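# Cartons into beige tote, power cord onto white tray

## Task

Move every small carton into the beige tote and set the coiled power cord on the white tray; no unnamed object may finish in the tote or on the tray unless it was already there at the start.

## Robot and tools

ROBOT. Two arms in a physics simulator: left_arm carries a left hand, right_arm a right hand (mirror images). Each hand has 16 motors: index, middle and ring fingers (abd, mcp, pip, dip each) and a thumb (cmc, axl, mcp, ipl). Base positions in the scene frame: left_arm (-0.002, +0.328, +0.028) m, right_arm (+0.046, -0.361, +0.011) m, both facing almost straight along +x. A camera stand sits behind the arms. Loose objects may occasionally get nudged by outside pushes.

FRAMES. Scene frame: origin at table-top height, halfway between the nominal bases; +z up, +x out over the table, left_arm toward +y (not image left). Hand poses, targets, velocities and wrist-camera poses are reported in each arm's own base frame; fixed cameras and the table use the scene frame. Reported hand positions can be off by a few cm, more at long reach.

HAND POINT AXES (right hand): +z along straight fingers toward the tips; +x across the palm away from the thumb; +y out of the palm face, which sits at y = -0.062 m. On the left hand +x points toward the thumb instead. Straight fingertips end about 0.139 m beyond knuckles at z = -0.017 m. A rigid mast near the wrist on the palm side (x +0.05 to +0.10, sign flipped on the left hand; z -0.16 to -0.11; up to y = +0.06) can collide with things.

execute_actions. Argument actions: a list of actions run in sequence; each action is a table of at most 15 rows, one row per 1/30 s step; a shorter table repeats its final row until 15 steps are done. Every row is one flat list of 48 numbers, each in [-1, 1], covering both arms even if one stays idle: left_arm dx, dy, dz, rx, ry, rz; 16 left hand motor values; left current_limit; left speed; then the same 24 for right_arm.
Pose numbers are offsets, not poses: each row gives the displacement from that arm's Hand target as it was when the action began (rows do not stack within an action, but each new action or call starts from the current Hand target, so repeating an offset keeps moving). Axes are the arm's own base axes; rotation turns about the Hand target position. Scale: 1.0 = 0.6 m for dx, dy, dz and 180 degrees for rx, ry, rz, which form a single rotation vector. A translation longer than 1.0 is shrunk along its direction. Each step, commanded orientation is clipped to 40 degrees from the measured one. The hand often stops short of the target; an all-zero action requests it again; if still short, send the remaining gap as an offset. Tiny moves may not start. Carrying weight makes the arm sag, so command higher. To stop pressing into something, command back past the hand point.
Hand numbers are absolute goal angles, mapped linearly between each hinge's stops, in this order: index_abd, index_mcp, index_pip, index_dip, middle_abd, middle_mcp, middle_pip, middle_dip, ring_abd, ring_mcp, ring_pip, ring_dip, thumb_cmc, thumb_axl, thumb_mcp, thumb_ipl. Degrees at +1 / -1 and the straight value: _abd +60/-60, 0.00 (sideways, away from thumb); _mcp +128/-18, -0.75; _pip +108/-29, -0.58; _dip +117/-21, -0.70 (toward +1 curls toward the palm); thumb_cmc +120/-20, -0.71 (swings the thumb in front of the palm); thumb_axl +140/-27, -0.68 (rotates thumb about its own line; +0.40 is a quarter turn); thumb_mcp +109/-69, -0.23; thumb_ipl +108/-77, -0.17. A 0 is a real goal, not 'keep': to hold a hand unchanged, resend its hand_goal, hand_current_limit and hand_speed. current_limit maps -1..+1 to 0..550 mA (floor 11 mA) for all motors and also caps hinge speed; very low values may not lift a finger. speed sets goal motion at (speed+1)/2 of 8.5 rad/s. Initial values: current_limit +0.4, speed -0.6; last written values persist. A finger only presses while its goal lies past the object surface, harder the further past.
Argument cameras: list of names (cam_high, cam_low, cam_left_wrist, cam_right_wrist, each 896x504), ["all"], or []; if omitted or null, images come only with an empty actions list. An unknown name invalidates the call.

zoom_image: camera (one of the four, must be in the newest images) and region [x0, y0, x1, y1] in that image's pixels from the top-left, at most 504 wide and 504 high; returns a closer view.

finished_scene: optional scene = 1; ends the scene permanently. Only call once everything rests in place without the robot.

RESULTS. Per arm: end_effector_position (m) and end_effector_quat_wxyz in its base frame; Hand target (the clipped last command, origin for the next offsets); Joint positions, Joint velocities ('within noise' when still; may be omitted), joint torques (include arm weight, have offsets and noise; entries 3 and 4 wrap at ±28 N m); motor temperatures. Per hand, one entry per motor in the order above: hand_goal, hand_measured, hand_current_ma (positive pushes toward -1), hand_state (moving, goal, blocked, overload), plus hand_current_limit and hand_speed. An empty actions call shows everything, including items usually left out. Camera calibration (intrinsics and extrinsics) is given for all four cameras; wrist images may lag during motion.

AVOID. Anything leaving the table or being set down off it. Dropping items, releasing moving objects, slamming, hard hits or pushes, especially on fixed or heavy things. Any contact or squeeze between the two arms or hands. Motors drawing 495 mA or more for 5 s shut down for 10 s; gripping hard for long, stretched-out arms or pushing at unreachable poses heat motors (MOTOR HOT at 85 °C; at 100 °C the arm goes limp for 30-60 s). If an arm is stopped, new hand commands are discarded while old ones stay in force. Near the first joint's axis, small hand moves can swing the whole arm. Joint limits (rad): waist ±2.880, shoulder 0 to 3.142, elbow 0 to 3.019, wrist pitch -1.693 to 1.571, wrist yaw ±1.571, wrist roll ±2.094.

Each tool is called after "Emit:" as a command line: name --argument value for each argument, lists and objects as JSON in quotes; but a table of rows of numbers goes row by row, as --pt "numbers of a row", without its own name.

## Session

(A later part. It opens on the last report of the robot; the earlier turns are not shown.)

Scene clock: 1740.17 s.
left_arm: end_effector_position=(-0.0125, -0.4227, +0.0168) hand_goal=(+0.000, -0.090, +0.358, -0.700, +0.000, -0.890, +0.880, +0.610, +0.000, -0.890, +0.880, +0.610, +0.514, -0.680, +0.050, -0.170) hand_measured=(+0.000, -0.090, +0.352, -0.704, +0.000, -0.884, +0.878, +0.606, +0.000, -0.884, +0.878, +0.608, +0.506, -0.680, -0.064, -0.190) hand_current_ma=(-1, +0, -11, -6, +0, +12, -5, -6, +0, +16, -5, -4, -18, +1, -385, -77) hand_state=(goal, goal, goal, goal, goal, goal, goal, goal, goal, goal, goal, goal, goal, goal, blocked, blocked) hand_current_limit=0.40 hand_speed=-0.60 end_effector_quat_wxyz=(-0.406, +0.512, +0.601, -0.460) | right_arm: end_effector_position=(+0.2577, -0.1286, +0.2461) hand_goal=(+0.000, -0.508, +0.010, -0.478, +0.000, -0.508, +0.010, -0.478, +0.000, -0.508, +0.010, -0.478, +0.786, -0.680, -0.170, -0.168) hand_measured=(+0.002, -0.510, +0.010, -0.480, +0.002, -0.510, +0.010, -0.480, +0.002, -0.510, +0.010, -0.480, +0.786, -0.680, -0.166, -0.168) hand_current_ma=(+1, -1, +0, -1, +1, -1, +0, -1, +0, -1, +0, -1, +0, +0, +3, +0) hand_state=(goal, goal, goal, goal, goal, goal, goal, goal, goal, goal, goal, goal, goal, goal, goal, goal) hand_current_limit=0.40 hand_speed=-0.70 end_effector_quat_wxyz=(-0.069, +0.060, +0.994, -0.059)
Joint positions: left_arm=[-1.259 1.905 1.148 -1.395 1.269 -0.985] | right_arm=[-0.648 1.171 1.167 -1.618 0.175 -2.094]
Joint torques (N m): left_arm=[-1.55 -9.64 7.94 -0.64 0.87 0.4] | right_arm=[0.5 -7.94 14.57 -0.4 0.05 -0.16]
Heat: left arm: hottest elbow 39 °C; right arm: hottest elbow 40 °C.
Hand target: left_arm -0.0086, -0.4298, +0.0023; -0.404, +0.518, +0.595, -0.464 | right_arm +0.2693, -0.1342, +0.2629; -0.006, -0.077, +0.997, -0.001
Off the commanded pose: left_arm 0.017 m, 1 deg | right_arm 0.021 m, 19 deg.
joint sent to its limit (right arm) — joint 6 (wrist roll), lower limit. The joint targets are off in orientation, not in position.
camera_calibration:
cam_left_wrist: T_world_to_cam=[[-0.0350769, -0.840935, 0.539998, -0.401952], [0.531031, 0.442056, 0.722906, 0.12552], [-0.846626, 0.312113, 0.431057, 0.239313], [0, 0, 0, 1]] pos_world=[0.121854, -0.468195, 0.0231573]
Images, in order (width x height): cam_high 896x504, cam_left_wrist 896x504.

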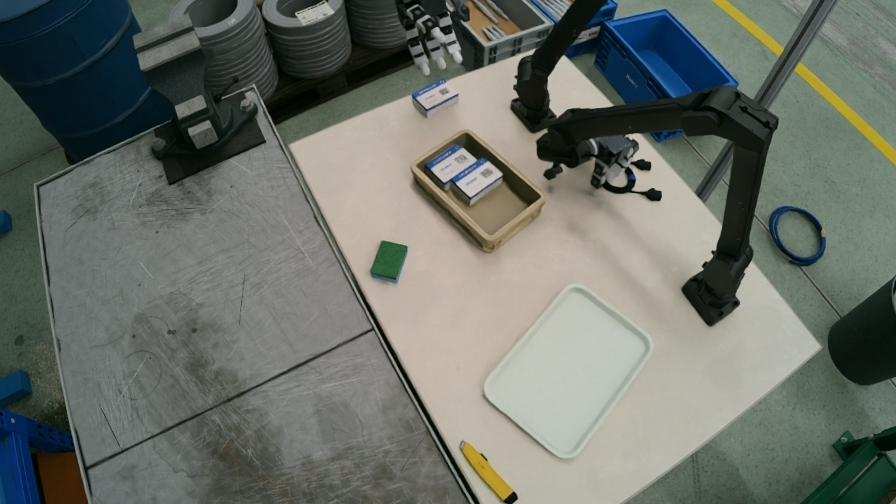

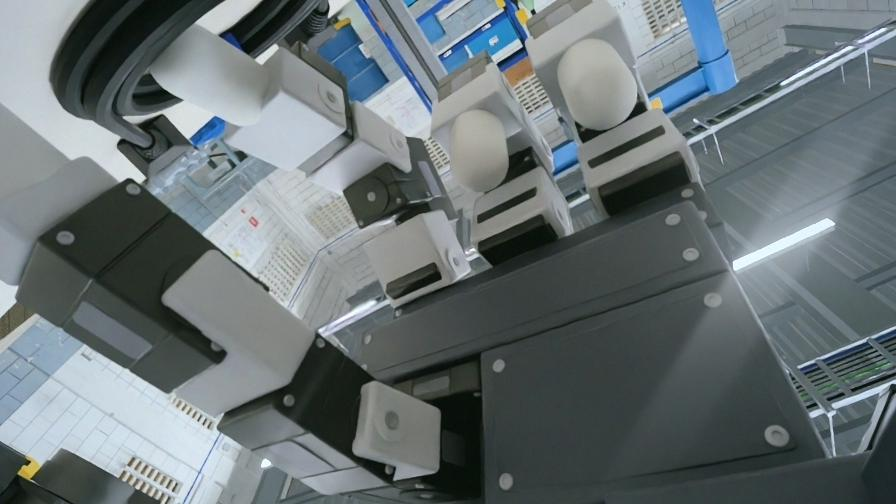

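Emit:
execute_actions --actions '[[[0,0,0.018,0,0,0,0,-0.09,0.358,-0.7,0,-0.89,0.88,0.61,0,-0.89,0.88,0.61,0.514,-0.68,0.05,-0.17,0.4,-0.6,0,0,0,-0.1925,-0.027,0,0,-0.507,0.01,-0.478,0,-0.507,0.01,-0.478,0,-0.507,0.01,-0.478,0.786,-0.68,-0.169,-0.168,0.4,-0.7]],[[0,0,0,0,0,0,0,-0.09,0.358,-0.7,0,-0.89,0.88,0.61,0,-0.89,0.88,0.61,0.514,-0.68,0.1,-0.17,0.4,-0.6,0,-0.04,0,-0.165,-0.023,0,0,-0.507,0.01,-0.478,0,-0.507,0.01,-0.478,0,-0.507,0.01,-0.478,0.786,-0.68,-0.169,-0.168,0.4,-0.7]]]' --cameras '["cam_high"]'

Emit:
zoom_image --camera "cam_high" --region '[590, 130, 670, 210]'

Scene clock: 1756.77 s.
left_arm: end_effector_position=(-0.0121, -0.4214, +0.0174) hand_goal=(+0.000, -0.090, +0.358, -0.700, +0.000, -0.890, +0.880, +0.610, +0.000, -0.890, +0.880, +0.610, +0.514, -0.680, +0.100, -0.170) hand_measured=(+0.000, -0.090, +0.352, -0.704, +0.000, -0.884, +0.878, +0.606, +0.000, -0.884, +0.878, +0.608, +0.510, -0.680, -0.060, -0.190) hand_current_ma=(-1, +0, -11, -6, +0, +12, -5, -6, +0, +16, -5, -4, -7, +1, -385, -77) hand_state=(goal, goal, goal, goal, goal, goal, goal, goal, goal, goal, goal, goal, goal, goal, blocked, blocked) hand_current_limit=0.40 hand_speed=-0.60 end_effector_quat_wxyz=(-0.406, +0.515, +0.600, -0.459) | right_arm: end_effector_position=(+0.2664, -0.1600, +0.2601) hand_goal=(+0.000, -0.508, +0.010, -0.478, +0.000, -0.508, +0.010, -0.478, +0.000, -0.508, +0.010, -0.478, +0.786, -0.680, -0.170, -0.168) hand_measured=(+0.002, -0.504, +0.010, -0.480, +0.002, -0.504, +0.010, -0.480, +0.002, -0.504, +0.010, -0.480, +0.786, -0.680, -0.166, -0.168) hand_current_ma=(+0, +2, +0, -1, +0, +3, +0, -1, +0, +3, +0, -1, +0, +0, +3, +0) hand_state=(goal, goal, goal, goal, goal, goal, goal, goal, goal, goal, goal, goal, goal, goal, goal, goal) hand_current_limit=0.40 hand_speed=-0.70 end_effector_quat_wxyz=(+0.003, -0.041, +0.843, -0.536)
Joint positions: left_arm=[-1.258 1.905 1.149 -1.409 1.265 -0.969] | right_arm=[-0.165 0.876 0.912 -1.173 1.083 -2.097]
Joint torques (N m): left_arm=[-1.73 -11.52 8.2 -1.02 1.04 0.18] | right_arm=[-0.03 -6.77 10.06 1.47 0.99 -0.14]
Motor temperatures (°C): left_arm=[24 31 38 24 26 25] | right_arm=[27 28 42 23 28 26]
Heat: left arm: hottest elbow 38 °C; right arm: hottest elbow 42 °C.
Hand target: left_arm -0.0084, -0.4299, +0.0132; -0.403, +0.518, +0.595, -0.464 | right_arm +0.2694, -0.1582, +0.2630; +0.028, -0.062, +0.841, -0.537
Off the commanded pose: left_arm 0.010 m, 1 deg | right_arm 0.004 m, 4 deg.
joint sent to its limit (right arm) — joint 6 (wrist roll), lower limit. The joint targets are off in orientation, not in position.
Images, in order (width x height): cam_high 896x504.

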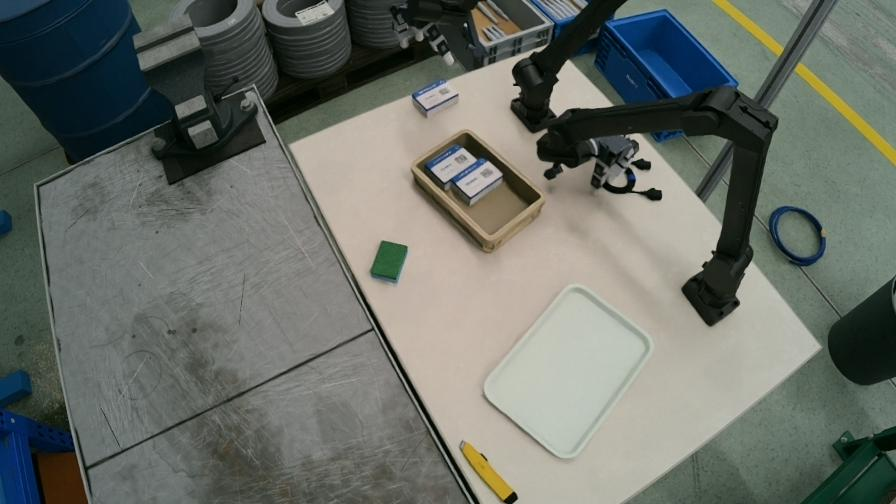

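Scaled by 6.300 from the camera's 896x504 image, which has a finer 1280x720 frame.

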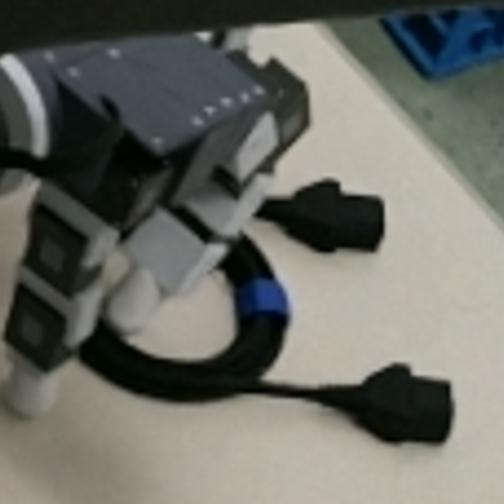

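Emit:
execute_actions --actions '[[[0,0,0.02,0,0,0,0,-0.09,0.358,-0.7,0,-0.89,0.88,0.61,0,-0.89,0.88,0.61,0.514,-0.68,0.03,-0.17,0.4,-0.6,-0.006,-0.018,-0.11,0,0,0,0,-0.507,0.01,-0.478,0,-0.507,0.01,-0.478,0,-0.507,0.01,-0.478,0.786,-0.68,-0.169,-0.168,0.4,-0.7]],[[0,0,0,0,0,0,0,-0.09,0.358,-0.7,0,-0.89,0.88,0.61,0,-0.89,0.88,0.61,0.514,-0.68,0.08,-0.17,0.4,-0.6,-0.006,-0.018,-0.11,0.028,0.004,0,0,-0.507,0.01,-0.478,0,-0.507,0.01,-0.478,0,-0.507,0.01,-0.478,0.786,-0.68,-0.169,-0.168,0.4,-0.7]]]' --cameras '["cam_high"]'

Emit:
zoom_image --camera "cam_high" --region '[590, 130, 670, 210]'

Emit:
zoom_image --camera "cam_high" --region '[370, 30, 530, 190]'

Scene clock: 1776.17 s.
left_arm: end_effector_position=(-0.0133, -0.4186, +0.0194) hand_goal=(+0.000, -0.090, +0.358, -0.700, +0.000, -0.890, +0.880, +0.610, +0.000, -0.890, +0.880, +0.610, +0.514, -0.680, +0.080, -0.170) hand_measured=(+0.000, -0.090, +0.352, -0.704, +0.000, -0.884, +0.878, +0.606, +0.000, -0.884, +0.878, +0.608, +0.512, -0.680, +0.076, -0.172) hand_current_ma=(-1, +1, -11, -6, +0, +12, -5, -6, +0, +16, -5, -4, -2, +1, -10, -6) hand_state=(goal, goal, goal, goal, goal, goal, goal, goal, goal, goal, goal, goal, goal, goal, goal, goal) hand_current_limit=0.40 hand_speed=-0.60 end_effector_quat_wxyz=(-0.411, +0.512, +0.600, -0.457) | right_arm: end_effector_position=(+0.2590, -0.1741, +0.1306) hand_goal=(+0.000, -0.508, +0.010, -0.478, +0.000, -0.508, +0.010, -0.478, +0.000, -0.508, +0.010, -0.478, +0.786, -0.680, -0.170, -0.168) hand_measured=(+0.002, -0.502, +0.010, -0.480, +0.002, -0.502, +0.010, -0.480, +0.002, -0.502, +0.010, -0.480, +0.784, -0.680, -0.166, -0.168) hand_current_ma=(+0, +4, +0, -1, +0, +5, +0, -1, +0, +5, +0, -1, +0, +0, +3, +0) hand_state=(goal, goal, goal, goal, goal, goal, goal, goal, goal, goal, goal, goal, goal, goal, goal, goal) hand_current_limit=0.40 hand_speed=-0.70 end_effector_quat_wxyz=(-0.011, -0.014, +0.862, -0.507)
Joint positions: left_arm=[-1.258 1.905 1.149 -1.432 1.266 -0.958] | right_arm=[-0.258 0.947 0.627 -0.828 1.01 -2.098]
Joint torques (N m): left_arm=[-1.03 -13.92 8.91 -1.35 0.96 0.13] | right_arm=[-1.2 -4.19 10.32 1.5 0.8 -0.12]
Heat: left arm: hottest elbow 39 °C; right arm: hottest elbow 39 °C.
Hand target: left_arm -0.0084, -0.4299, +0.0252; -0.403, +0.518, +0.595, -0.464 | right_arm +0.2622, -0.1798, +0.1309; +0.025, -0.064, +0.864, -0.499
Off the commanded pose: left_arm 0.014 m, 1 deg | right_arm 0.007 m, 7 deg.
joint sent to its limit (right arm) — joint 6 (wrist roll), lower limit. The joint targets are off in orientation, not in position.
Images, in order (width x height): cam_high 896x504.

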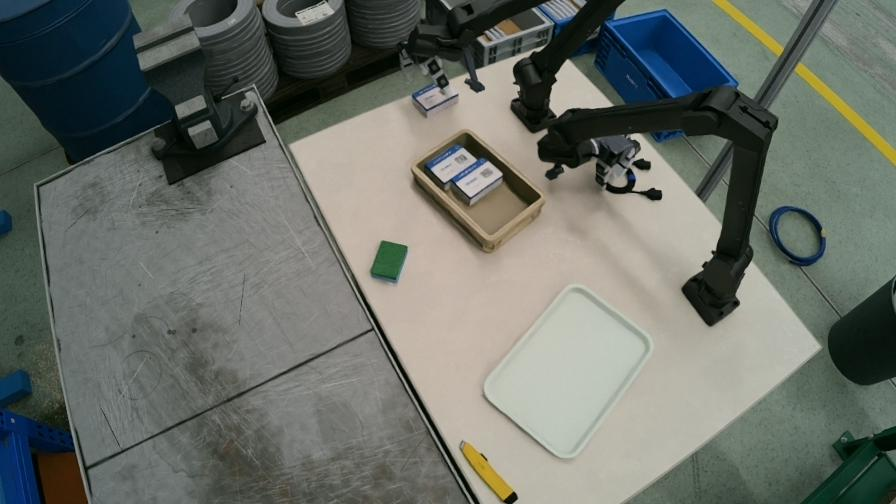

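Scaled by 6.300 from the camera's 896x504 image, which has a finer 1280x720 frame.

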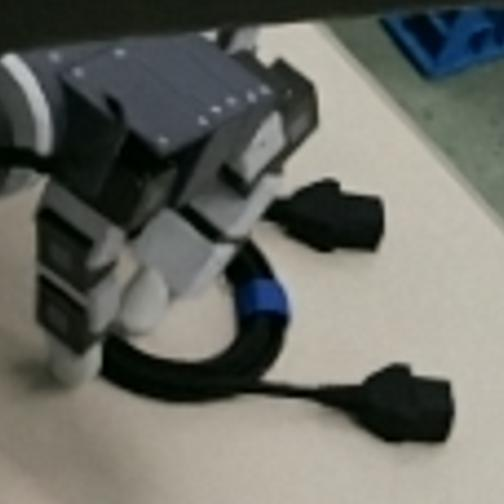

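Scaled by 3.150 from the camera's 896x504 image, which has a finer 1280x720 frame.

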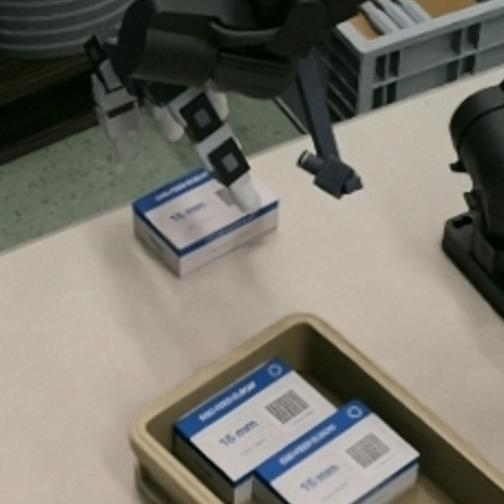

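Emit:
execute_actions --actions '[[[0,0,-0.01,0,0,0,0,-0.09,0.358,-0.7,0,-0.89,0.88,0.61,0,-0.89,0.88,0.61,0.514,-0.68,0.14,-0.17,0.4,-0.7,-0.001,-0.02,-0.075,-0.0275,-0.004,-0.033,0,-0.507,-0.1,-0.478,0,-0.507,-0.1,-0.478,0,-0.507,-0.1,-0.478,0.786,-0.68,-0.169,-0.168,0.4,-0.7]],[[0,0,0,0,0,0,0,-0.09,0.358,-0.7,0,-0.89,0.88,0.61,0,-0.89,0.88,0.61,0.514,-0.68,0.2,-0.17,0.4,-0.7,0,0,-0.02,0,0,0,0,-0.507,-0.1,-0.478,0,-0.507,-0.1,-0.478,0,-0.507,-0.1,-0.478,0.786,-0.68,-0.169,-0.168,0.4,-0.7]]]' --cameras '["cam_high","cam_right_wrist"]'

Emit:
zoom_image --camera "cam_high" --region '[590, 130, 670, 210]'

Emit:
zoom_image --camera "cam_high" --region '[380, 50, 500, 170]'

Scene clock: 1820.17 s.
left_arm: end_effector_position=(-0.0133, -0.4188, +0.0195) hand_goal=(+0.000, -0.090, +0.358, -0.700, +0.000, -0.890, +0.880, +0.610, +0.000, -0.890, +0.880, +0.610, +0.514, -0.680, +0.200, -0.170) hand_measured=(+0.000, -0.100, +0.352, -0.704, +0.000, -0.884, +0.878, +0.606, +0.000, -0.884, +0.878, +0.608, +0.514, -0.680, +0.162, -0.178) hand_current_ma=(-1, -24, -11, -6, +0, +12, -5, -6, +0, +16, -5, -4, -1, +1, -158, -23) hand_state=(goal, goal, goal, goal, goal, goal, goal, goal, goal, goal, goal, goal, goal, goal, blocked, goal) hand_current_limit=0.40 hand_speed=-0.70 end_effector_quat_wxyz=(-0.411, +0.512, +0.600, -0.458) | right_arm: end_effector_position=(+0.2626, -0.1868, +0.0773) hand_goal=(+0.000, -0.508, -0.100, -0.478, +0.000, -0.508, -0.100, -0.478, +0.000, -0.508, -0.100, -0.478, +0.786, -0.680, -0.170, -0.168) hand_measured=(+0.002, -0.502, -0.096, -0.480, +0.002, -0.502, -0.096, -0.480, +0.002, -0.502, -0.096, -0.480, +0.784, -0.680, -0.166, -0.168) hand_current_ma=(+0, +4, +2, -1, +0, +5, +2, -1, +0, +5, +3, -1, +0, +0, +3, +0) hand_state=(goal, goal, goal, goal, goal, goal, goal, goal, goal, goal, goal, goal, goal, goal, goal, goal) hand_current_limit=0.40 hand_speed=-0.70 end_effector_quat_wxyz=(-0.010, +0.004, +0.843, -0.538)
Joint positions: left_arm=[-1.258 1.905 1.149 -1.432 1.267 -0.957] | right_arm=[-0.258 1.054 0.505 -0.561 1.081 -2.098]
Joint torques (N m): left_arm=[-1.73 -12.16 8.5 -0.73 0.95 0.11] | right_arm=[-1.49 -4.72 8.61 1.65 0.92 -0.15]
Motor temperatures (°C): left_arm=[24 31 39 24 26 25] | right_arm=[27 28 36 23 29 26]
Heat: left arm: hottest elbow 39 °C; right arm: hottest elbow 36 °C.
Hand target: left_arm -0.0084, -0.4299, +0.0192; -0.403, +0.518, +0.595, -0.464 | right_arm +0.2617, -0.1918, +0.0740; +0.002, -0.017, +0.844, -0.537
Off the commanded pose: left_arm 0.012 m, 1 deg | right_arm 0.006 m, 3 deg.
joint sent to its limit (right arm) — joint 6 (wrist roll), lower limit. The joint targets are off in orientation, not in position.
camera_calibration:
cam_right_wrist: T_world_to_cam=[[0.758982, 0.215934, -0.614263, -0.0742962], [0.473767, 0.464002, 0.748497, -0.141974], [0.446645, -0.859113, 0.249867, -0.17845], [0, 0, 0, 1]] pos_world=[0.203356, -0.0713892, 0.105218]
Images, in order (width x height): cam_high 896x504, cam_right_wrist 896x504.

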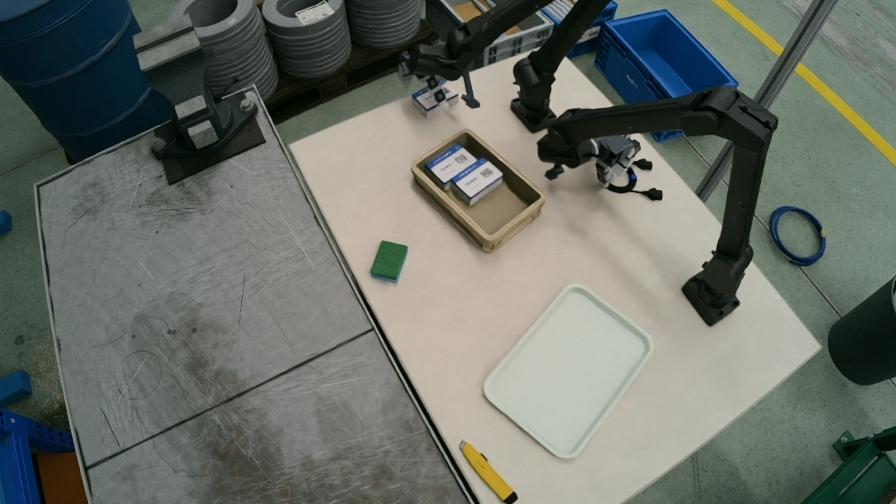

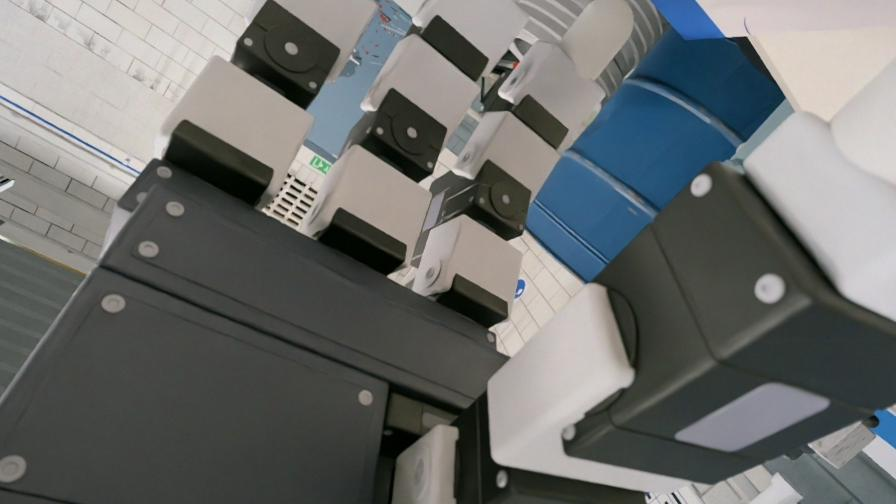

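Scaled by 6.300 from the camera's 896x504 image, which has a finer 1280x720 frame.

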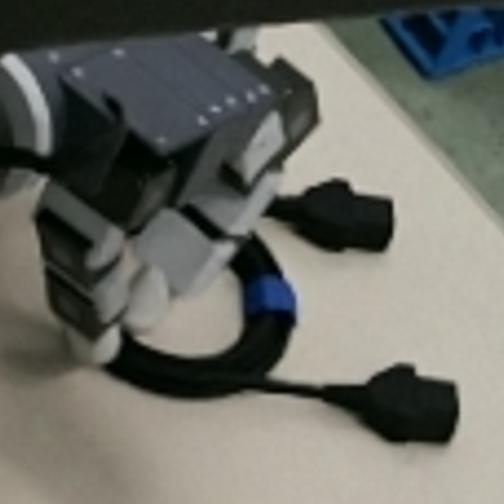

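Scaled by 4.200 from the camera's 896x504 image, which has a finer 1280x720 frame.

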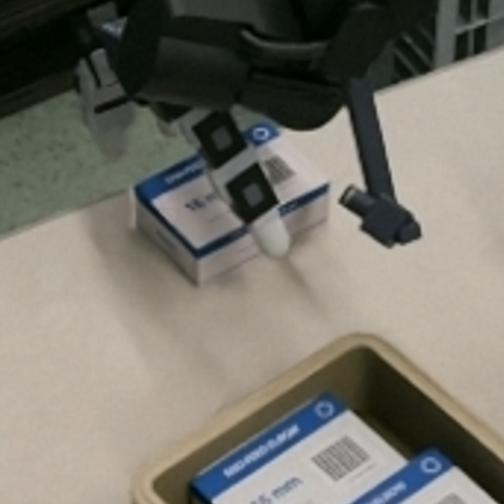

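Emit:
execute_actions --actions '[[[0,0,-0.002,0,0,0,0,-0.09,0.358,-0.7,0,-0.89,0.88,0.61,0,-0.89,0.88,0.61,0.514,-0.68,0.06,-0.17,0.4,-0.7,-0.001,0,-0.043,0,0,0,0,-0.507,-0.1,-0.478,0,-0.507,-0.1,-0.478,0,-0.507,-0.1,-0.478,0.786,-0.68,-0.169,-0.168,0.4,-0.7]],[[0,0,-0.013,0,0,0,0,-0.09,0.358,-0.7,0,-0.89,0.88,0.61,0,-0.89,0.88,0.61,0.514,-0.68,0.07,-0.17,0.4,-0.7,0,0,0,0,0,0,0,-0.507,-0.1,-0.478,0,-0.507,-0.1,-0.478,0,-0.507,-0.1,-0.478,0.786,-0.68,-0.169,-0.168,0.4,-0.7]]]' --cameras '["cam_high"]'

Emit:
zoom_image --camera "cam_high" --region '[590, 130, 670, 210]'

Emit:
zoom_image --camera "cam_high" --region '[380, 50, 500, 170]'

Scene clock: 1844.40 s.
left_arm: end_effector_position=(-0.0141, -0.4181, +0.0158) hand_goal=(+0.000, -0.090, +0.358, -0.700, +0.000, -0.890, +0.880, +0.610, +0.000, -0.890, +0.880, +0.610, +0.514, -0.680, +0.070, -0.170) hand_measured=(+0.000, -0.092, +0.358, -0.700, +0.000, -0.884, +0.878, +0.606, +0.000, -0.884, +0.878, +0.608, +0.514, -0.680, +0.066, -0.172) hand_current_ma=(+0, -2, +1, +0, +0, +12, -5, -6, +0, +16, -5, -4, +0, +1, -8, -6) hand_state=(goal, goal, goal, goal, goal, goal, goal, goal, goal, goal, goal, goal, goal, goal, goal, goal) hand_current_limit=0.40 hand_speed=-0.70 end_effector_quat_wxyz=(-0.414, +0.508, +0.601, -0.457) | right_arm: end_effector_position=(+0.2614, -0.1866, +0.0505) hand_goal=(+0.000, -0.508, -0.100, -0.478, +0.000, -0.508, -0.100, -0.478, +0.000, -0.508, -0.100, -0.478, +0.786, -0.680, -0.170, -0.168) hand_measured=(+0.002, -0.502, -0.096, -0.480, +0.002, -0.502, -0.096, -0.480, +0.002, -0.502, -0.096, -0.480, +0.784, -0.680, -0.166, -0.168) hand_current_ma=(+0, +4, +2, -1, +0, +5, +2, -1, +0, +5, +3, -1, +0, +0, +3, +0) hand_state=(goal, goal, goal, goal, goal, goal, goal, goal, goal, goal, goal, goal, goal, goal, goal, goal) hand_current_limit=0.40 hand_speed=-0.70 end_effector_quat_wxyz=(-0.012, +0.004, +0.843, -0.538)
Joint positions: left_arm=[-1.258 1.916 1.149 -1.432 1.271 -0.956] | right_arm=[-0.258 1.116 0.459 -0.456 1.081 -2.098]
Joint torques (N m): left_arm=[-0.62 -11.99 8.16 -0.06 0.76 0.15] | right_arm=[-1.73 -4.89 8.25 1.48 0.9 -0.12]
Heat: left arm: hottest elbow 39 °C; right arm: hottest elbow 36 °C.
Hand target: left_arm -0.0084, -0.4299, +0.0101; -0.403, +0.518, +0.595, -0.464 | right_arm +0.2609, -0.1918, +0.0482; +0.002, -0.017, +0.844, -0.537
Off the commanded pose: left_arm 0.014 m, 2 deg | right_arm 0.006 m, 3 deg.
joint sent to its limit (right arm) — joint 6 (wrist roll), lower limit. The joint targets are off in orientation, not in position.
Images, in order (width x height): cam_high 896x504.

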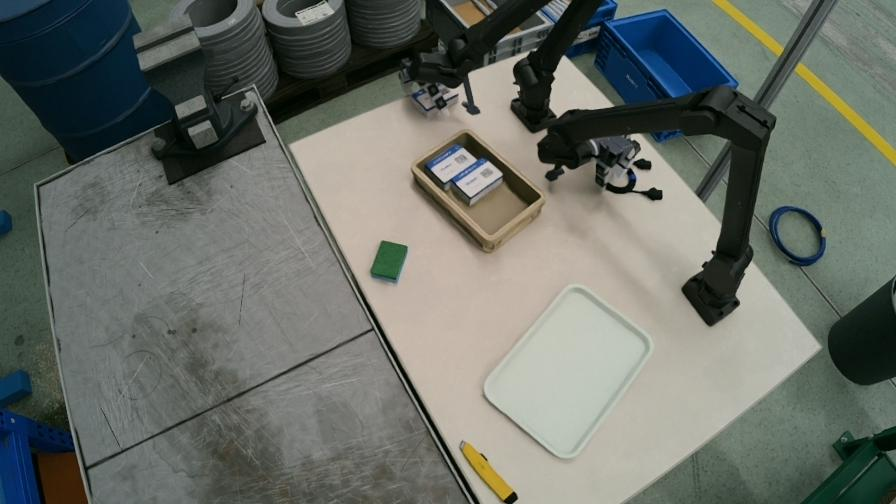

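Scaled by 6.300 from the camera's 896x504 image, which has a finer 1280x720 frame.

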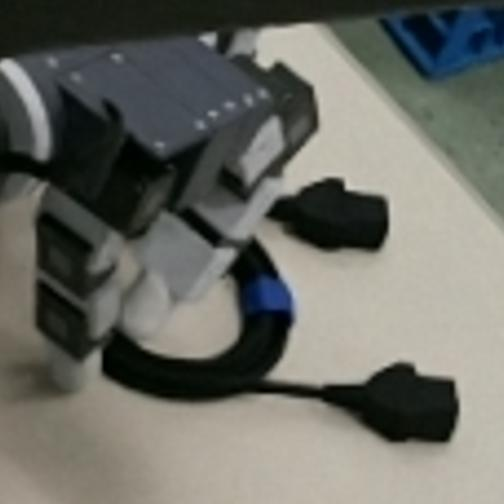

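Scaled by 4.200 from the camera's 896x504 image, which has a finer 1280x720 frame.

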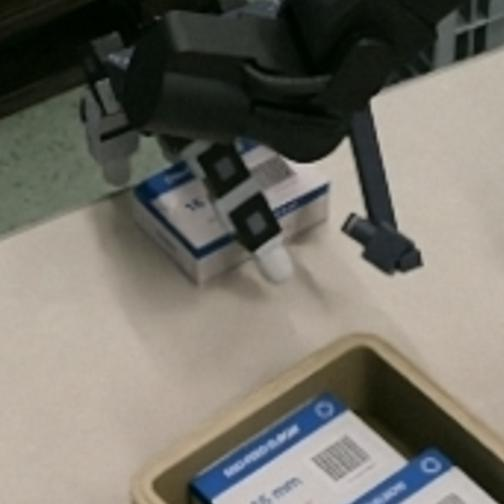

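Emit:
execute_actions --actions '[[[0,0,0,0,0,0,0,-0.09,0.358,-0.7,0,-0.89,0.88,0.61,0,-0.89,0.88,0.61,0.514,-0.68,0.12,-0.17,0.4,-0.7,0,0,0.005,0,0,0,0,-0.507,0.25,-0.478,0,-0.507,0.25,-0.478,0,-0.507,0.25,-0.478,0.786,-0.68,0,-0.168,0.4,-0.8]],[[0,0,-0.004,0,0,0,0,-0.09,0.358,-0.7,0,-0.89,0.88,0.61,0,-0.89,0.88,0.61,0.514,-0.68,0.18,-0.17,0.3,-0.7,0,0,0,0,0,0,0,-0.507,0.5,-0.478,0,-0.507,0.5,-0.478,0,-0.507,0.5,-0.478,0.786,-0.68,0.28,-0.168,0.4,-0.8]]]' --cameras '["cam_high"]'

Emit:
zoom_image --camera "cam_high" --region '[590, 130, 670, 210]'

Emit:
zoom_image --camera "cam_high" --region '[380, 50, 500, 170]'

Scene clock: 1872.00 s.
left_arm: end_effector_position=(-0.0140, -0.4181, +0.0153) hand_goal=(+0.000, -0.090, +0.358, -0.700, +0.000, -0.890, +0.880, +0.610, +0.000, -0.890, +0.880, +0.610, +0.514, -0.680, +0.180, -0.170) hand_measured=(+0.000, -0.100, +0.358, -0.700, +0.000, -0.884, +0.878, +0.606, +0.000, -0.884, +0.878, +0.608, +0.514, -0.680, +0.130, -0.182) hand_current_ma=(+0, -27, +1, +1, +0, +12, -5, -6, +0, +16, -5, -4, +0, +1, -227, -39) hand_state=(goal, goal, goal, goal, goal, goal, goal, goal, goal, goal, goal, goal, goal, goal, blocked, goal) hand_current_limit=0.30 hand_speed=-0.70 end_effector_quat_wxyz=(-0.414, +0.508, +0.601, -0.457) | right_arm: end_effector_position=(+0.2610, -0.1871, +0.0506) hand_goal=(+0.000, -0.508, +0.500, -0.478, +0.000, -0.508, +0.500, -0.478, +0.000, -0.508, +0.500, -0.478, +0.786, -0.680, +0.280, -0.168) hand_measured=(+0.002, -0.542, +0.424, -0.492, +0.002, -0.546, +0.422, -0.494, +0.002, -0.546, +0.416, -0.492, +0.778, -0.680, +0.028, -0.208) hand_current_ma=(+0, -56, -176, -16, +0, -66, -184, -16, +0, -69, -207, -14, -7, +0, -385, -106) hand_state=(goal, blocked, blocked, goal, goal, blocked, blocked, goal, goal, blocked, blocked, goal, goal, goal, blocked, blocked) hand_current_limit=0.40 hand_speed=-0.80 end_effector_quat_wxyz=(-0.012, +0.005, +0.843, -0.538)
Joint positions: left_arm=[-1.258 1.917 1.149 -1.43 1.27 -0.956] | right_arm=[-0.259 1.116 0.459 -0.456 1.082 -2.098]
Joint torques (N m): left_arm=[-1.14 -11.46 7.98 0.05 0.78 0.19] | right_arm=[-1.03 -5.77 8.91 1.14 0.89 -0.13]
Heat: left arm: hottest elbow 39 °C; right arm: hottest elbow 35 °C.
Hand target: left_arm -0.0084, -0.4298, +0.0077; -0.404, +0.517, +0.595, -0.464 | right_arm +0.2610, -0.1918, +0.0512; +0.002, -0.017, +0.844, -0.537
Off the commanded pose: left_arm 0.015 m, 2 deg | right_arm 0.005 m, 3 deg.
joint sent to its limit (right arm) — joint 6 (wrist roll), lower limit. The joint targets are off in orientation, not in position.
Images, in order (width x height): cam_high 896x504.

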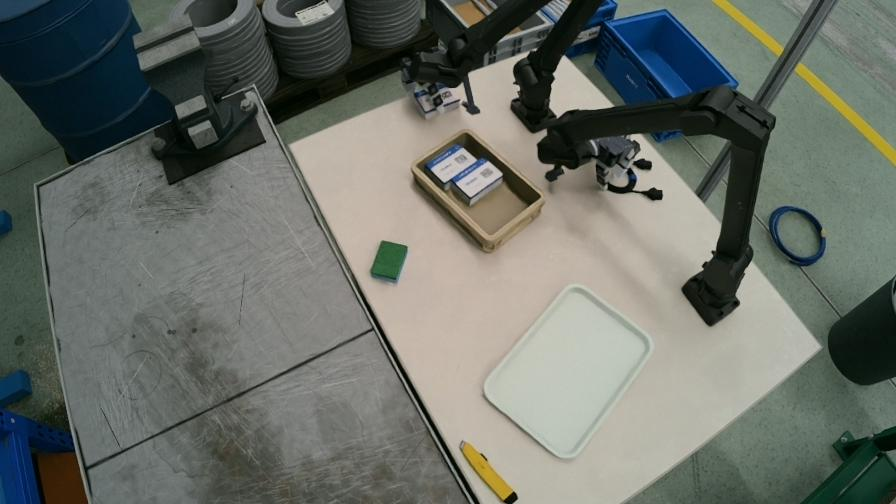

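Scaled by 6.300 from the camera's 896x504 image, which has a finer 1280x720 frame.

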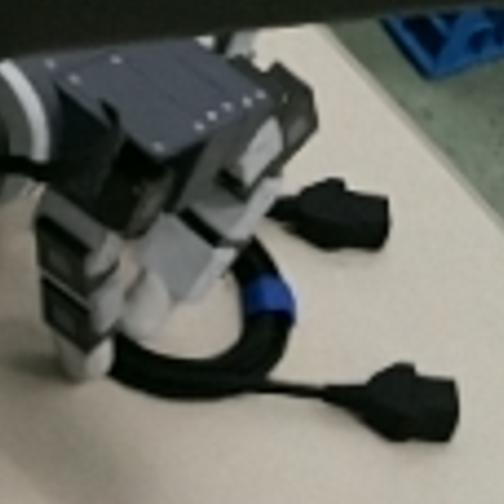

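Scaled by 4.200 from the camera's 896x504 image, which has a finer 1280x720 frame.

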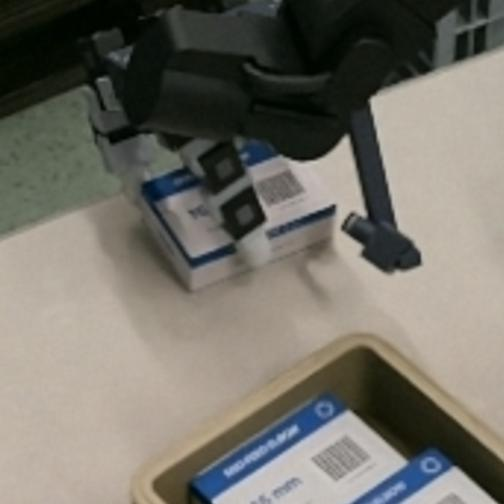

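Emit:
execute_actions --actions '[[[0,0,0,0,0,0,0,-0.06,0.358,-0.7,0,-0.89,0.88,0.61,0,-0.89,0.88,0.61,0.514,-0.68,0.2,-0.17,0.3,-0.7,0,0,0,0,0,0,0,-0.507,0.54,-0.478,0,-0.507,0.54,-0.478,0,-0.507,0.54,-0.478,0.786,-0.68,0.3,-0.168,0.6,-0.8]],[[0,0,0.06,0,0,0,0,-0.06,0.358,-0.7,0,-0.89,0.88,0.61,0,-0.89,0.88,0.61,0.514,-0.68,0.2,-0.17,0.3,-0.7,0,0,0.08,0,0,0,0,-0.507,0.54,-0.478,0,-0.507,0.54,-0.478,0,-0.507,0.54,-0.478,0.786,-0.68,0.3,-0.168,0.6,-0.8]]]' --cameras '["cam_high"]'

Emit:
zoom_image --camera "cam_high" --region '[590, 130, 670, 210]'

Emit:
zoom_image --camera "cam_high" --region '[380, 50, 500, 170]'

Scene clock: 1887.53 s.
left_arm: end_effector_position=(-0.0148, -0.4151, +0.0316) hand_goal=(+0.000, -0.060, +0.358, -0.700, +0.000, -0.890, +0.880, +0.610, +0.000, -0.890, +0.880, +0.610, +0.514, -0.680, +0.200, -0.170) hand_measured=(+0.000, -0.070, +0.350, -0.704, +0.000, -0.884, +0.878, +0.606, +0.000, -0.884, +0.878, +0.608, +0.514, -0.680, +0.184, -0.176) hand_current_ma=(+0, -24, -18, -7, +0, +12, -5, -6, +0, +16, -5, -4, +0, +1, -54, -20) hand_state=(goal, goal, goal, goal, goal, goal, goal, goal, goal, goal, goal, goal, goal, goal, goal, goal) hand_current_limit=0.30 hand_speed=-0.70 end_effector_quat_wxyz=(-0.417, +0.506, +0.603, -0.454) | right_arm: end_effector_position=(+0.2387, -0.1823, +0.0679) hand_goal=(+0.000, -0.508, +0.540, -0.478, +0.000, -0.508, +0.540, -0.478, +0.000, -0.508, +0.540, -0.478, +0.786, -0.680, +0.300, -0.168) hand_measured=(+0.002, -0.548, +0.458, -0.496, +0.002, -0.550, +0.462, -0.494, +0.002, -0.550, +0.468, -0.494, +0.768, -0.684, +0.016, -0.214) hand_current_ma=(+0, -76, -196, -21, +0, -78, -183, -18, +0, -80, -164, -16, -22, -2, -440, -127) hand_state=(goal, blocked, blocked, goal, goal, blocked, blocked, goal, goal, blocked, blocked, goal, goal, goal, blocked, blocked) hand_current_limit=0.60 hand_speed=-0.80 end_effector_quat_wxyz=(-0.042, -0.012, +0.846, -0.531)
Joint positions: left_arm=[-1.258 1.885 1.152 -1.474 1.269 -0.956] | right_arm=[-0.261 1.037 0.482 -0.628 1.085 -2.097]
Joint torques (N m): left_arm=[-0.79 -14.27 9.47 -1.22 0.81 0.04] | right_arm=[-1.03 -7.82 14.32 0.34 1.01 -0.13]
Heat: left arm: hottest elbow 39 °C; right arm: hottest elbow 35 °C.
Hand target: left_arm -0.0084, -0.4299, +0.0438; -0.403, +0.518, +0.595, -0.464 | right_arm +0.2610, -0.1918, +0.0992; +0.002, -0.017, +0.844, -0.537
Off the commanded pose: left_arm 0.020 m, 2 deg | right_arm 0.040 m, 5 deg.
joint sent to its limit (right arm) — joint 6 (wrist roll), lower limit. The joint targets are off in orientation, not in position.
Images, in order (width x height): cam_high 896x504.

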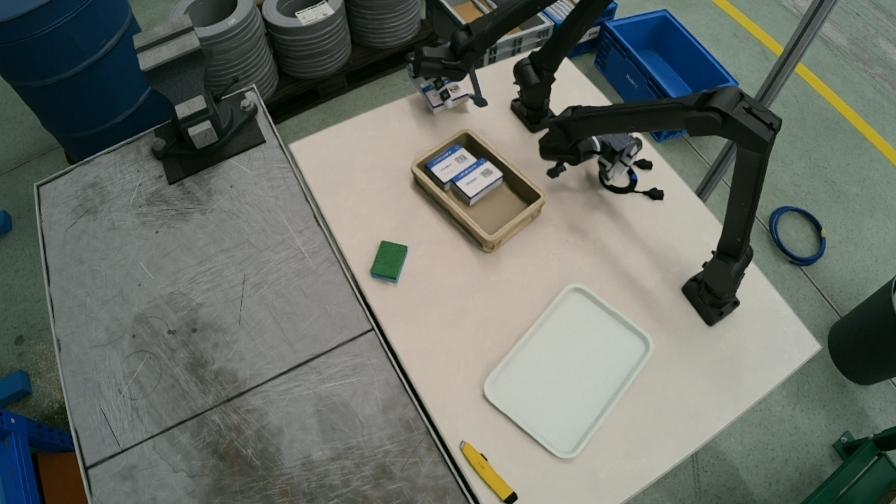

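Scaled by 6.300 from the camera's 896x504 image, which has a finer 1280x720 frame.

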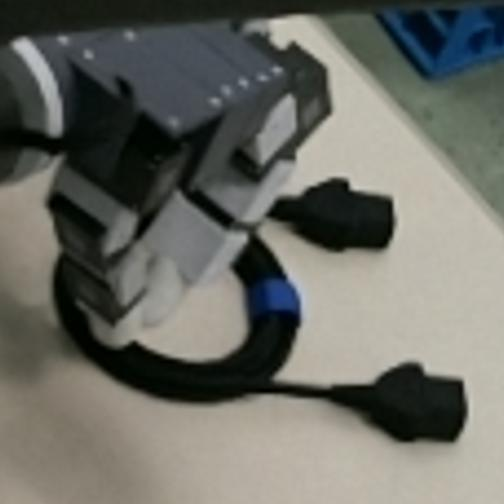

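Scaled by 4.200 from the camera's 896x504 image, which has a finer 1280x720 frame.

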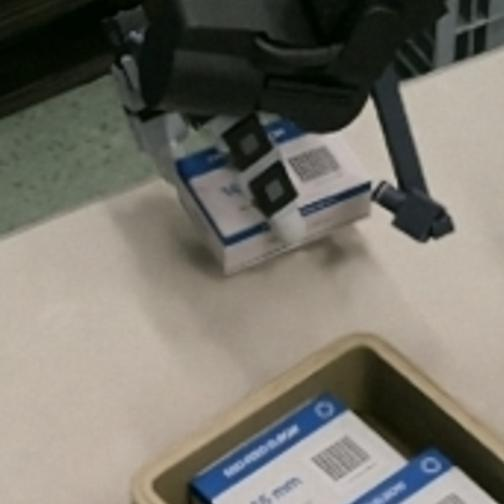

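Emit:
execute_actions --actions '[[[0,0,0.05,0,0,0,0,-0.192,0.358,-0.7,0,-0.89,0.88,0.61,0,-0.89,0.88,0.61,0.514,-0.68,0.0,-0.17,0.3,-0.5,0.0,0.0,0.1,0,0,0,0,-0.507,0.56,-0.478,0,-0.507,0.56,-0.478,0,-0.507,0.56,-0.478,0.786,-0.68,0.34,-0.168,0.7,-0.8]],[[0,0,0.0,0,0,0,0,-0.192,0.358,-0.7,0,-0.89,0.88,0.61,0,-0.89,0.88,0.61,0.514,-0.68,-0.15,-0.17,0.3,-0.5,0.0,0.0,0.08,0,0,0,0,-0.507,0.56,-0.478,0,-0.507,0.56,-0.478,0,-0.507,0.56,-0.478,0.786,-0.68,0.34,-0.168,0.7,-0.8]]]' --cameras '["cam_high","cam_low"]'

Emit:
zoom_image --camera "cam_high" --region '[610, 150, 670, 210]'

Emit:
zoom_image --camera "cam_low" --region '[570, 170, 690, 230]'

Emit:
zoom_image --camera "cam_high" --region '[380, 50, 500, 170]'

Scene clock: 1920.70 s.
left_arm: end_effector_position=(-0.0141, -0.4171, +0.0639) hand_goal=(+0.000, -0.192, +0.358, -0.700, +0.000, -0.890, +0.880, +0.610, +0.000, -0.890, +0.880, +0.610, +0.514, -0.680, -0.150, -0.170) hand_measured=(+0.000, -0.180, +0.354, -0.704, +0.000, -0.884, +0.878, +0.606, +0.000, -0.884, +0.878, +0.608, +0.514, -0.680, -0.148, -0.172) hand_current_ma=(+0, +31, -10, -5, +0, +12, -5, -6, +0, +16, -5, -4, +0, +1, +7, -5) hand_state=(goal, goal, goal, goal, goal, goal, goal, goal, goal, goal, goal, goal, goal, goal, goal, goal) hand_current_limit=0.30 hand_speed=-0.50 end_effector_quat_wxyz=(-0.414, +0.508, +0.602, -0.456) | right_arm: end_effector_position=(+0.2464, -0.1848, +0.1736) hand_goal=(+0.000, -0.508, +0.560, -0.478, +0.000, -0.508, +0.560, -0.478, +0.000, -0.508, +0.560, -0.478, +0.786, -0.680, +0.340, -0.168) hand_measured=(+0.002, -0.550, +0.470, -0.498, +0.002, -0.550, +0.476, -0.496, +0.002, -0.550, +0.484, -0.494, +0.764, -0.684, +0.012, -0.216) hand_current_ma=(+0, -81, -229, -22, +0, -80, -203, -19, +0, -80, -174, -16, -30, -3, -468, -140) hand_state=(goal, blocked, blocked, goal, goal, blocked, blocked, goal, goal, blocked, blocked, goal, blocked, goal, blocked, blocked) hand_current_limit=0.70 hand_speed=-0.80 end_effector_quat_wxyz=(-0.041, -0.010, +0.846, -0.532)
Joint positions: left_arm=[-1.258 1.831 1.178 -1.546 1.269 -0.956] | right_arm=[-0.263 0.917 0.713 -0.975 1.085 -2.097]
Joint torques (N m): left_arm=[-1.32 -13.92 9.89 -1.13 0.91 0.13] | right_arm=[-1.03 -6.95 16.25 0.31 0.97 -0.16]
Heat: left arm: hottest elbow 38 °C; right arm: hottest elbow 38 °C.
Hand target: left_arm -0.0084, -0.4299, +0.0737; -0.403, +0.518, +0.595, -0.464 | right_arm +0.2611, -0.1918, +0.2073; +0.002, -0.017, +0.844, -0.537
Off the commanded pose: left_arm 0.017 m, 2 deg | right_arm 0.037 m, 5 deg.
joint sent to its limit (right arm) — joint 6 (wrist roll), lower limit. The joint targets are off in orientation, not in position.
Images, in order (width x height): cam_high 896x504, cam_low 896x504.

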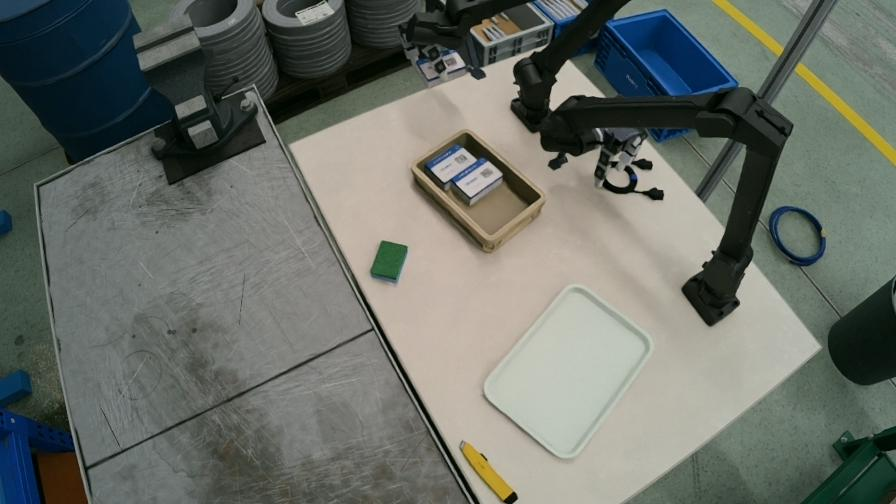

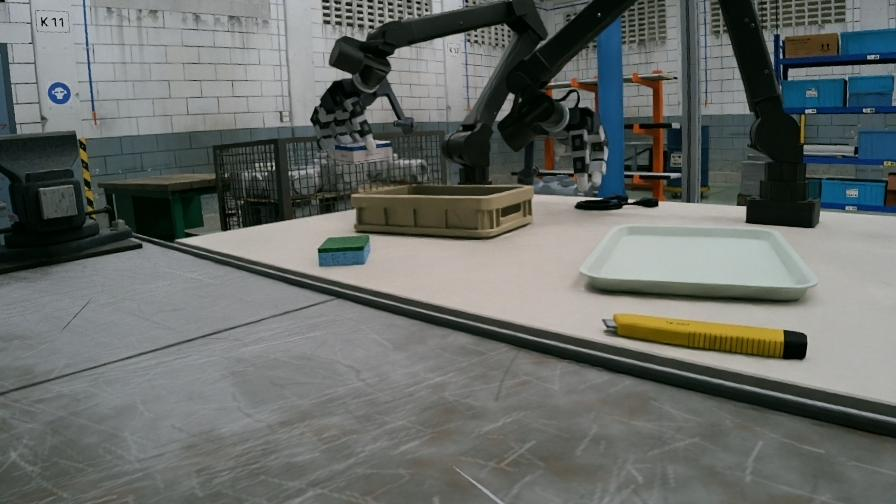

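Scaled by 8.400 from the camera's 896x504 image, which has a finer 1280x720 frame.

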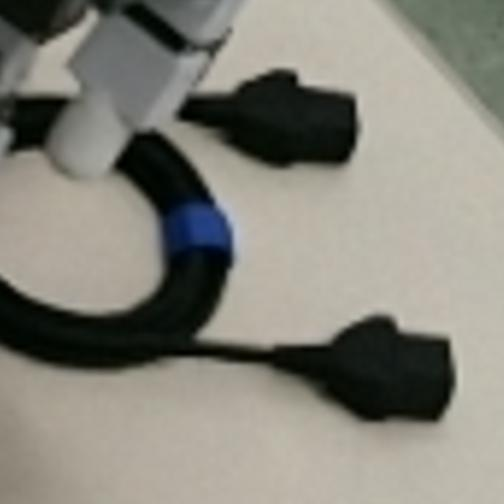

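Scaled by 4.200 from the camera's 896x504 image, which has a finer 1280x720 frame.

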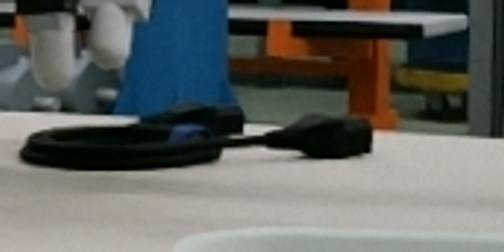

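Scaled by 4.200 from the camera's 896x504 image, which has a finer 1280x720 frame.

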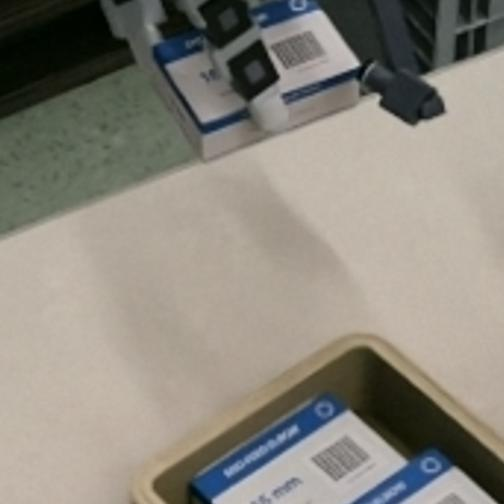

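Emit:
zoom_image --camera "cam_high" --region '[405, 120, 555, 260]'

Scaled by 3.360 from the camera's 896x504 image, which has a finer 1280x720 frame.

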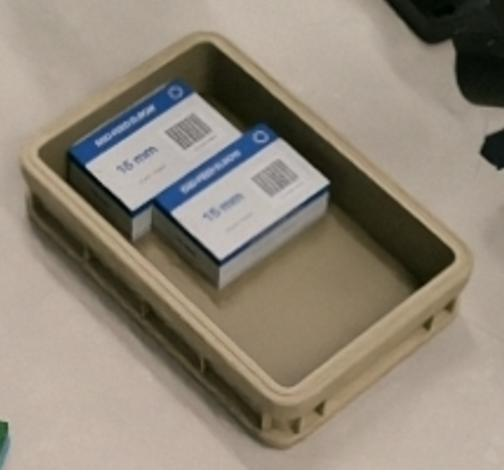

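Emit:
execute_actions --actions '[[[-0.1277,0.118,0,0,0,0,0,-0.192,0.358,-0.7,0,-0.89,0.88,0.61,0,-0.89,0.88,0.61,-0.2,-0.68,-0.15,-0.17,0.3,-0.4,0.05,0.168,0.02,0,0,0.045,0,-0.507,0.56,-0.478,0,-0.507,0.56,-0.478,0,-0.507,0.56,-0.478,0.786,-0.68,0.34,-0.168,0.7,-0.8]],[[0,0,-0.05,0,0,0,0,-0.192,0.358,-0.7,0,-0.89,0.88,0.61,0,-0.89,0.88,0.61,-0.2,-0.68,-0.15,-0.17,0.3,-0.4,0.05,0.168,0,0,0,0.045,0,-0.507,0.56,-0.478,0,-0.507,0.56,-0.478,0,-0.507,0.56,-0.478,0.786,-0.68,0.34,-0.168,0.7,-0.8]]]' --cameras '["cam_high"]'

Emit:
zoom_image --camera "cam_high" --region '[590, 130, 690, 230]'

Scene clock: 2132.57 s.
left_arm: end_effector_position=(-0.0802, -0.3623, +0.0446) hand_goal=(+0.000, -0.192, +0.358, -0.700, +0.000, -0.890, +0.880, +0.610, +0.000, -0.890, +0.880, +0.610, -0.200, -0.680, -0.150, -0.170) hand_measured=(+0.000, -0.180, +0.354, -0.702, +0.000, -0.884, +0.878, +0.606, +0.000, -0.882, +0.878, +0.608, -0.184, -0.680, -0.148, -0.172) hand_current_ma=(+0, +29, -8, -5, +0, +12, -5, -6, +0, +16, -5, -4, +41, +1, +4, -5) hand_state=(goal, goal, goal, goal, goal, goal, goal, goal, goal, goal, goal, goal, goal, goal, goal, goal) hand_current_limit=0.30 hand_speed=-0.40 end_effector_quat_wxyz=(-0.404, +0.517, +0.593, -0.468) | right_arm: end_effector_position=(+0.3040, -0.0008, +0.1965) hand_goal=(+0.000, -0.508, +0.560, -0.478, +0.000, -0.508, +0.560, -0.478, +0.000, -0.508, +0.560, -0.478, +0.786, -0.680, +0.340, -0.168) hand_measured=(+0.002, -0.554, +0.474, -0.498, +0.002, -0.554, +0.482, -0.496, +0.002, -0.550, +0.488, -0.494, +0.762, -0.684, +0.012, -0.216) hand_current_ma=(+0, -90, -214, -22, +0, -89, -185, -19, +0, -82, -161, -16, -34, -4, -468, -140) hand_state=(goal, blocked, blocked, goal, goal, blocked, blocked, goal, goal, blocked, blocked, goal, blocked, goal, blocked, blocked) hand_current_limit=0.70 hand_speed=-0.80 end_effector_quat_wxyz=(+0.061, -0.151, +0.833, -0.528)
Joint positions: left_arm=[-1.379 1.622 0.858 -1.006 1.327 -1.361] | right_arm=[0.405 1.121 0.911 -1.588 1.109 -1.383]
Joint torques (N m): left_arm=[-3.02 -10.93 5.93 0.39 1.01 -0.22] | right_arm=[0.5 -7.06 14.95 -0.79 1.16 -0.11]
Motor temperatures (°C): left_arm=[24 32 43 24 26 25] | right_arm=[26 28 49 23 30 26]
Heat: left arm: hottest elbow 43 °C; right arm: hottest elbow 49 °C.
Hand target: left_arm -0.0852, -0.3590, +0.0437; -0.404, +0.518, +0.595, -0.464 | right_arm +0.3210, +0.0097, +0.2192; +0.078, -0.136, +0.833, -0.531
Off the commanded pose: left_arm 0.006 m, 1 deg | right_arm 0.030 m, 3 deg.
Images, in order (width x height): cam_high 896x504.

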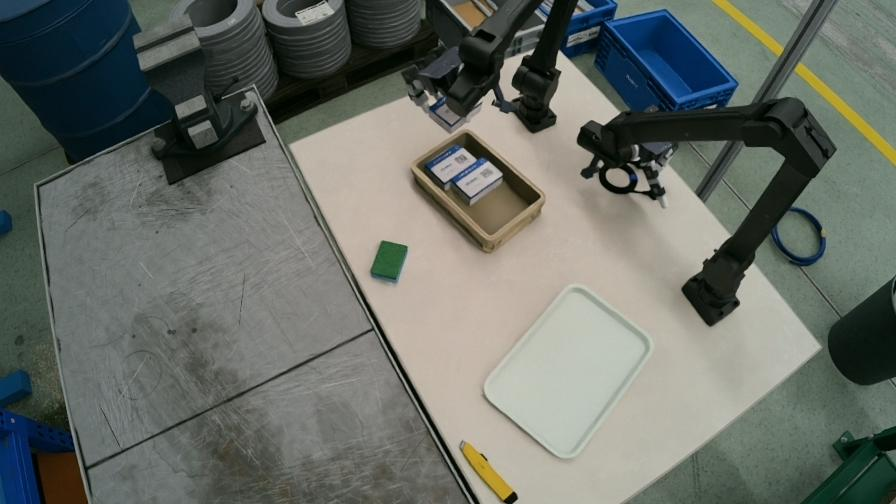

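Scaled by 5.040 from the camera's 896x504 image, which has a finer 1280x720 frame.

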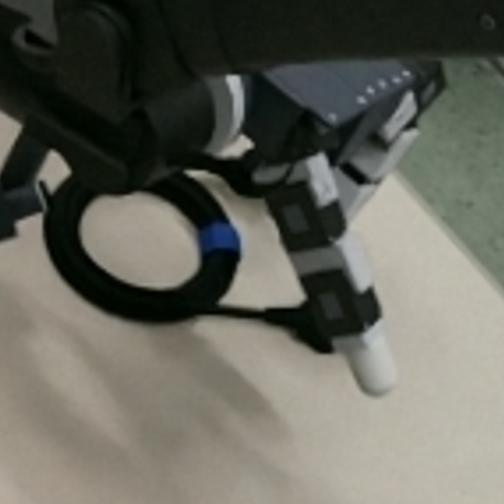

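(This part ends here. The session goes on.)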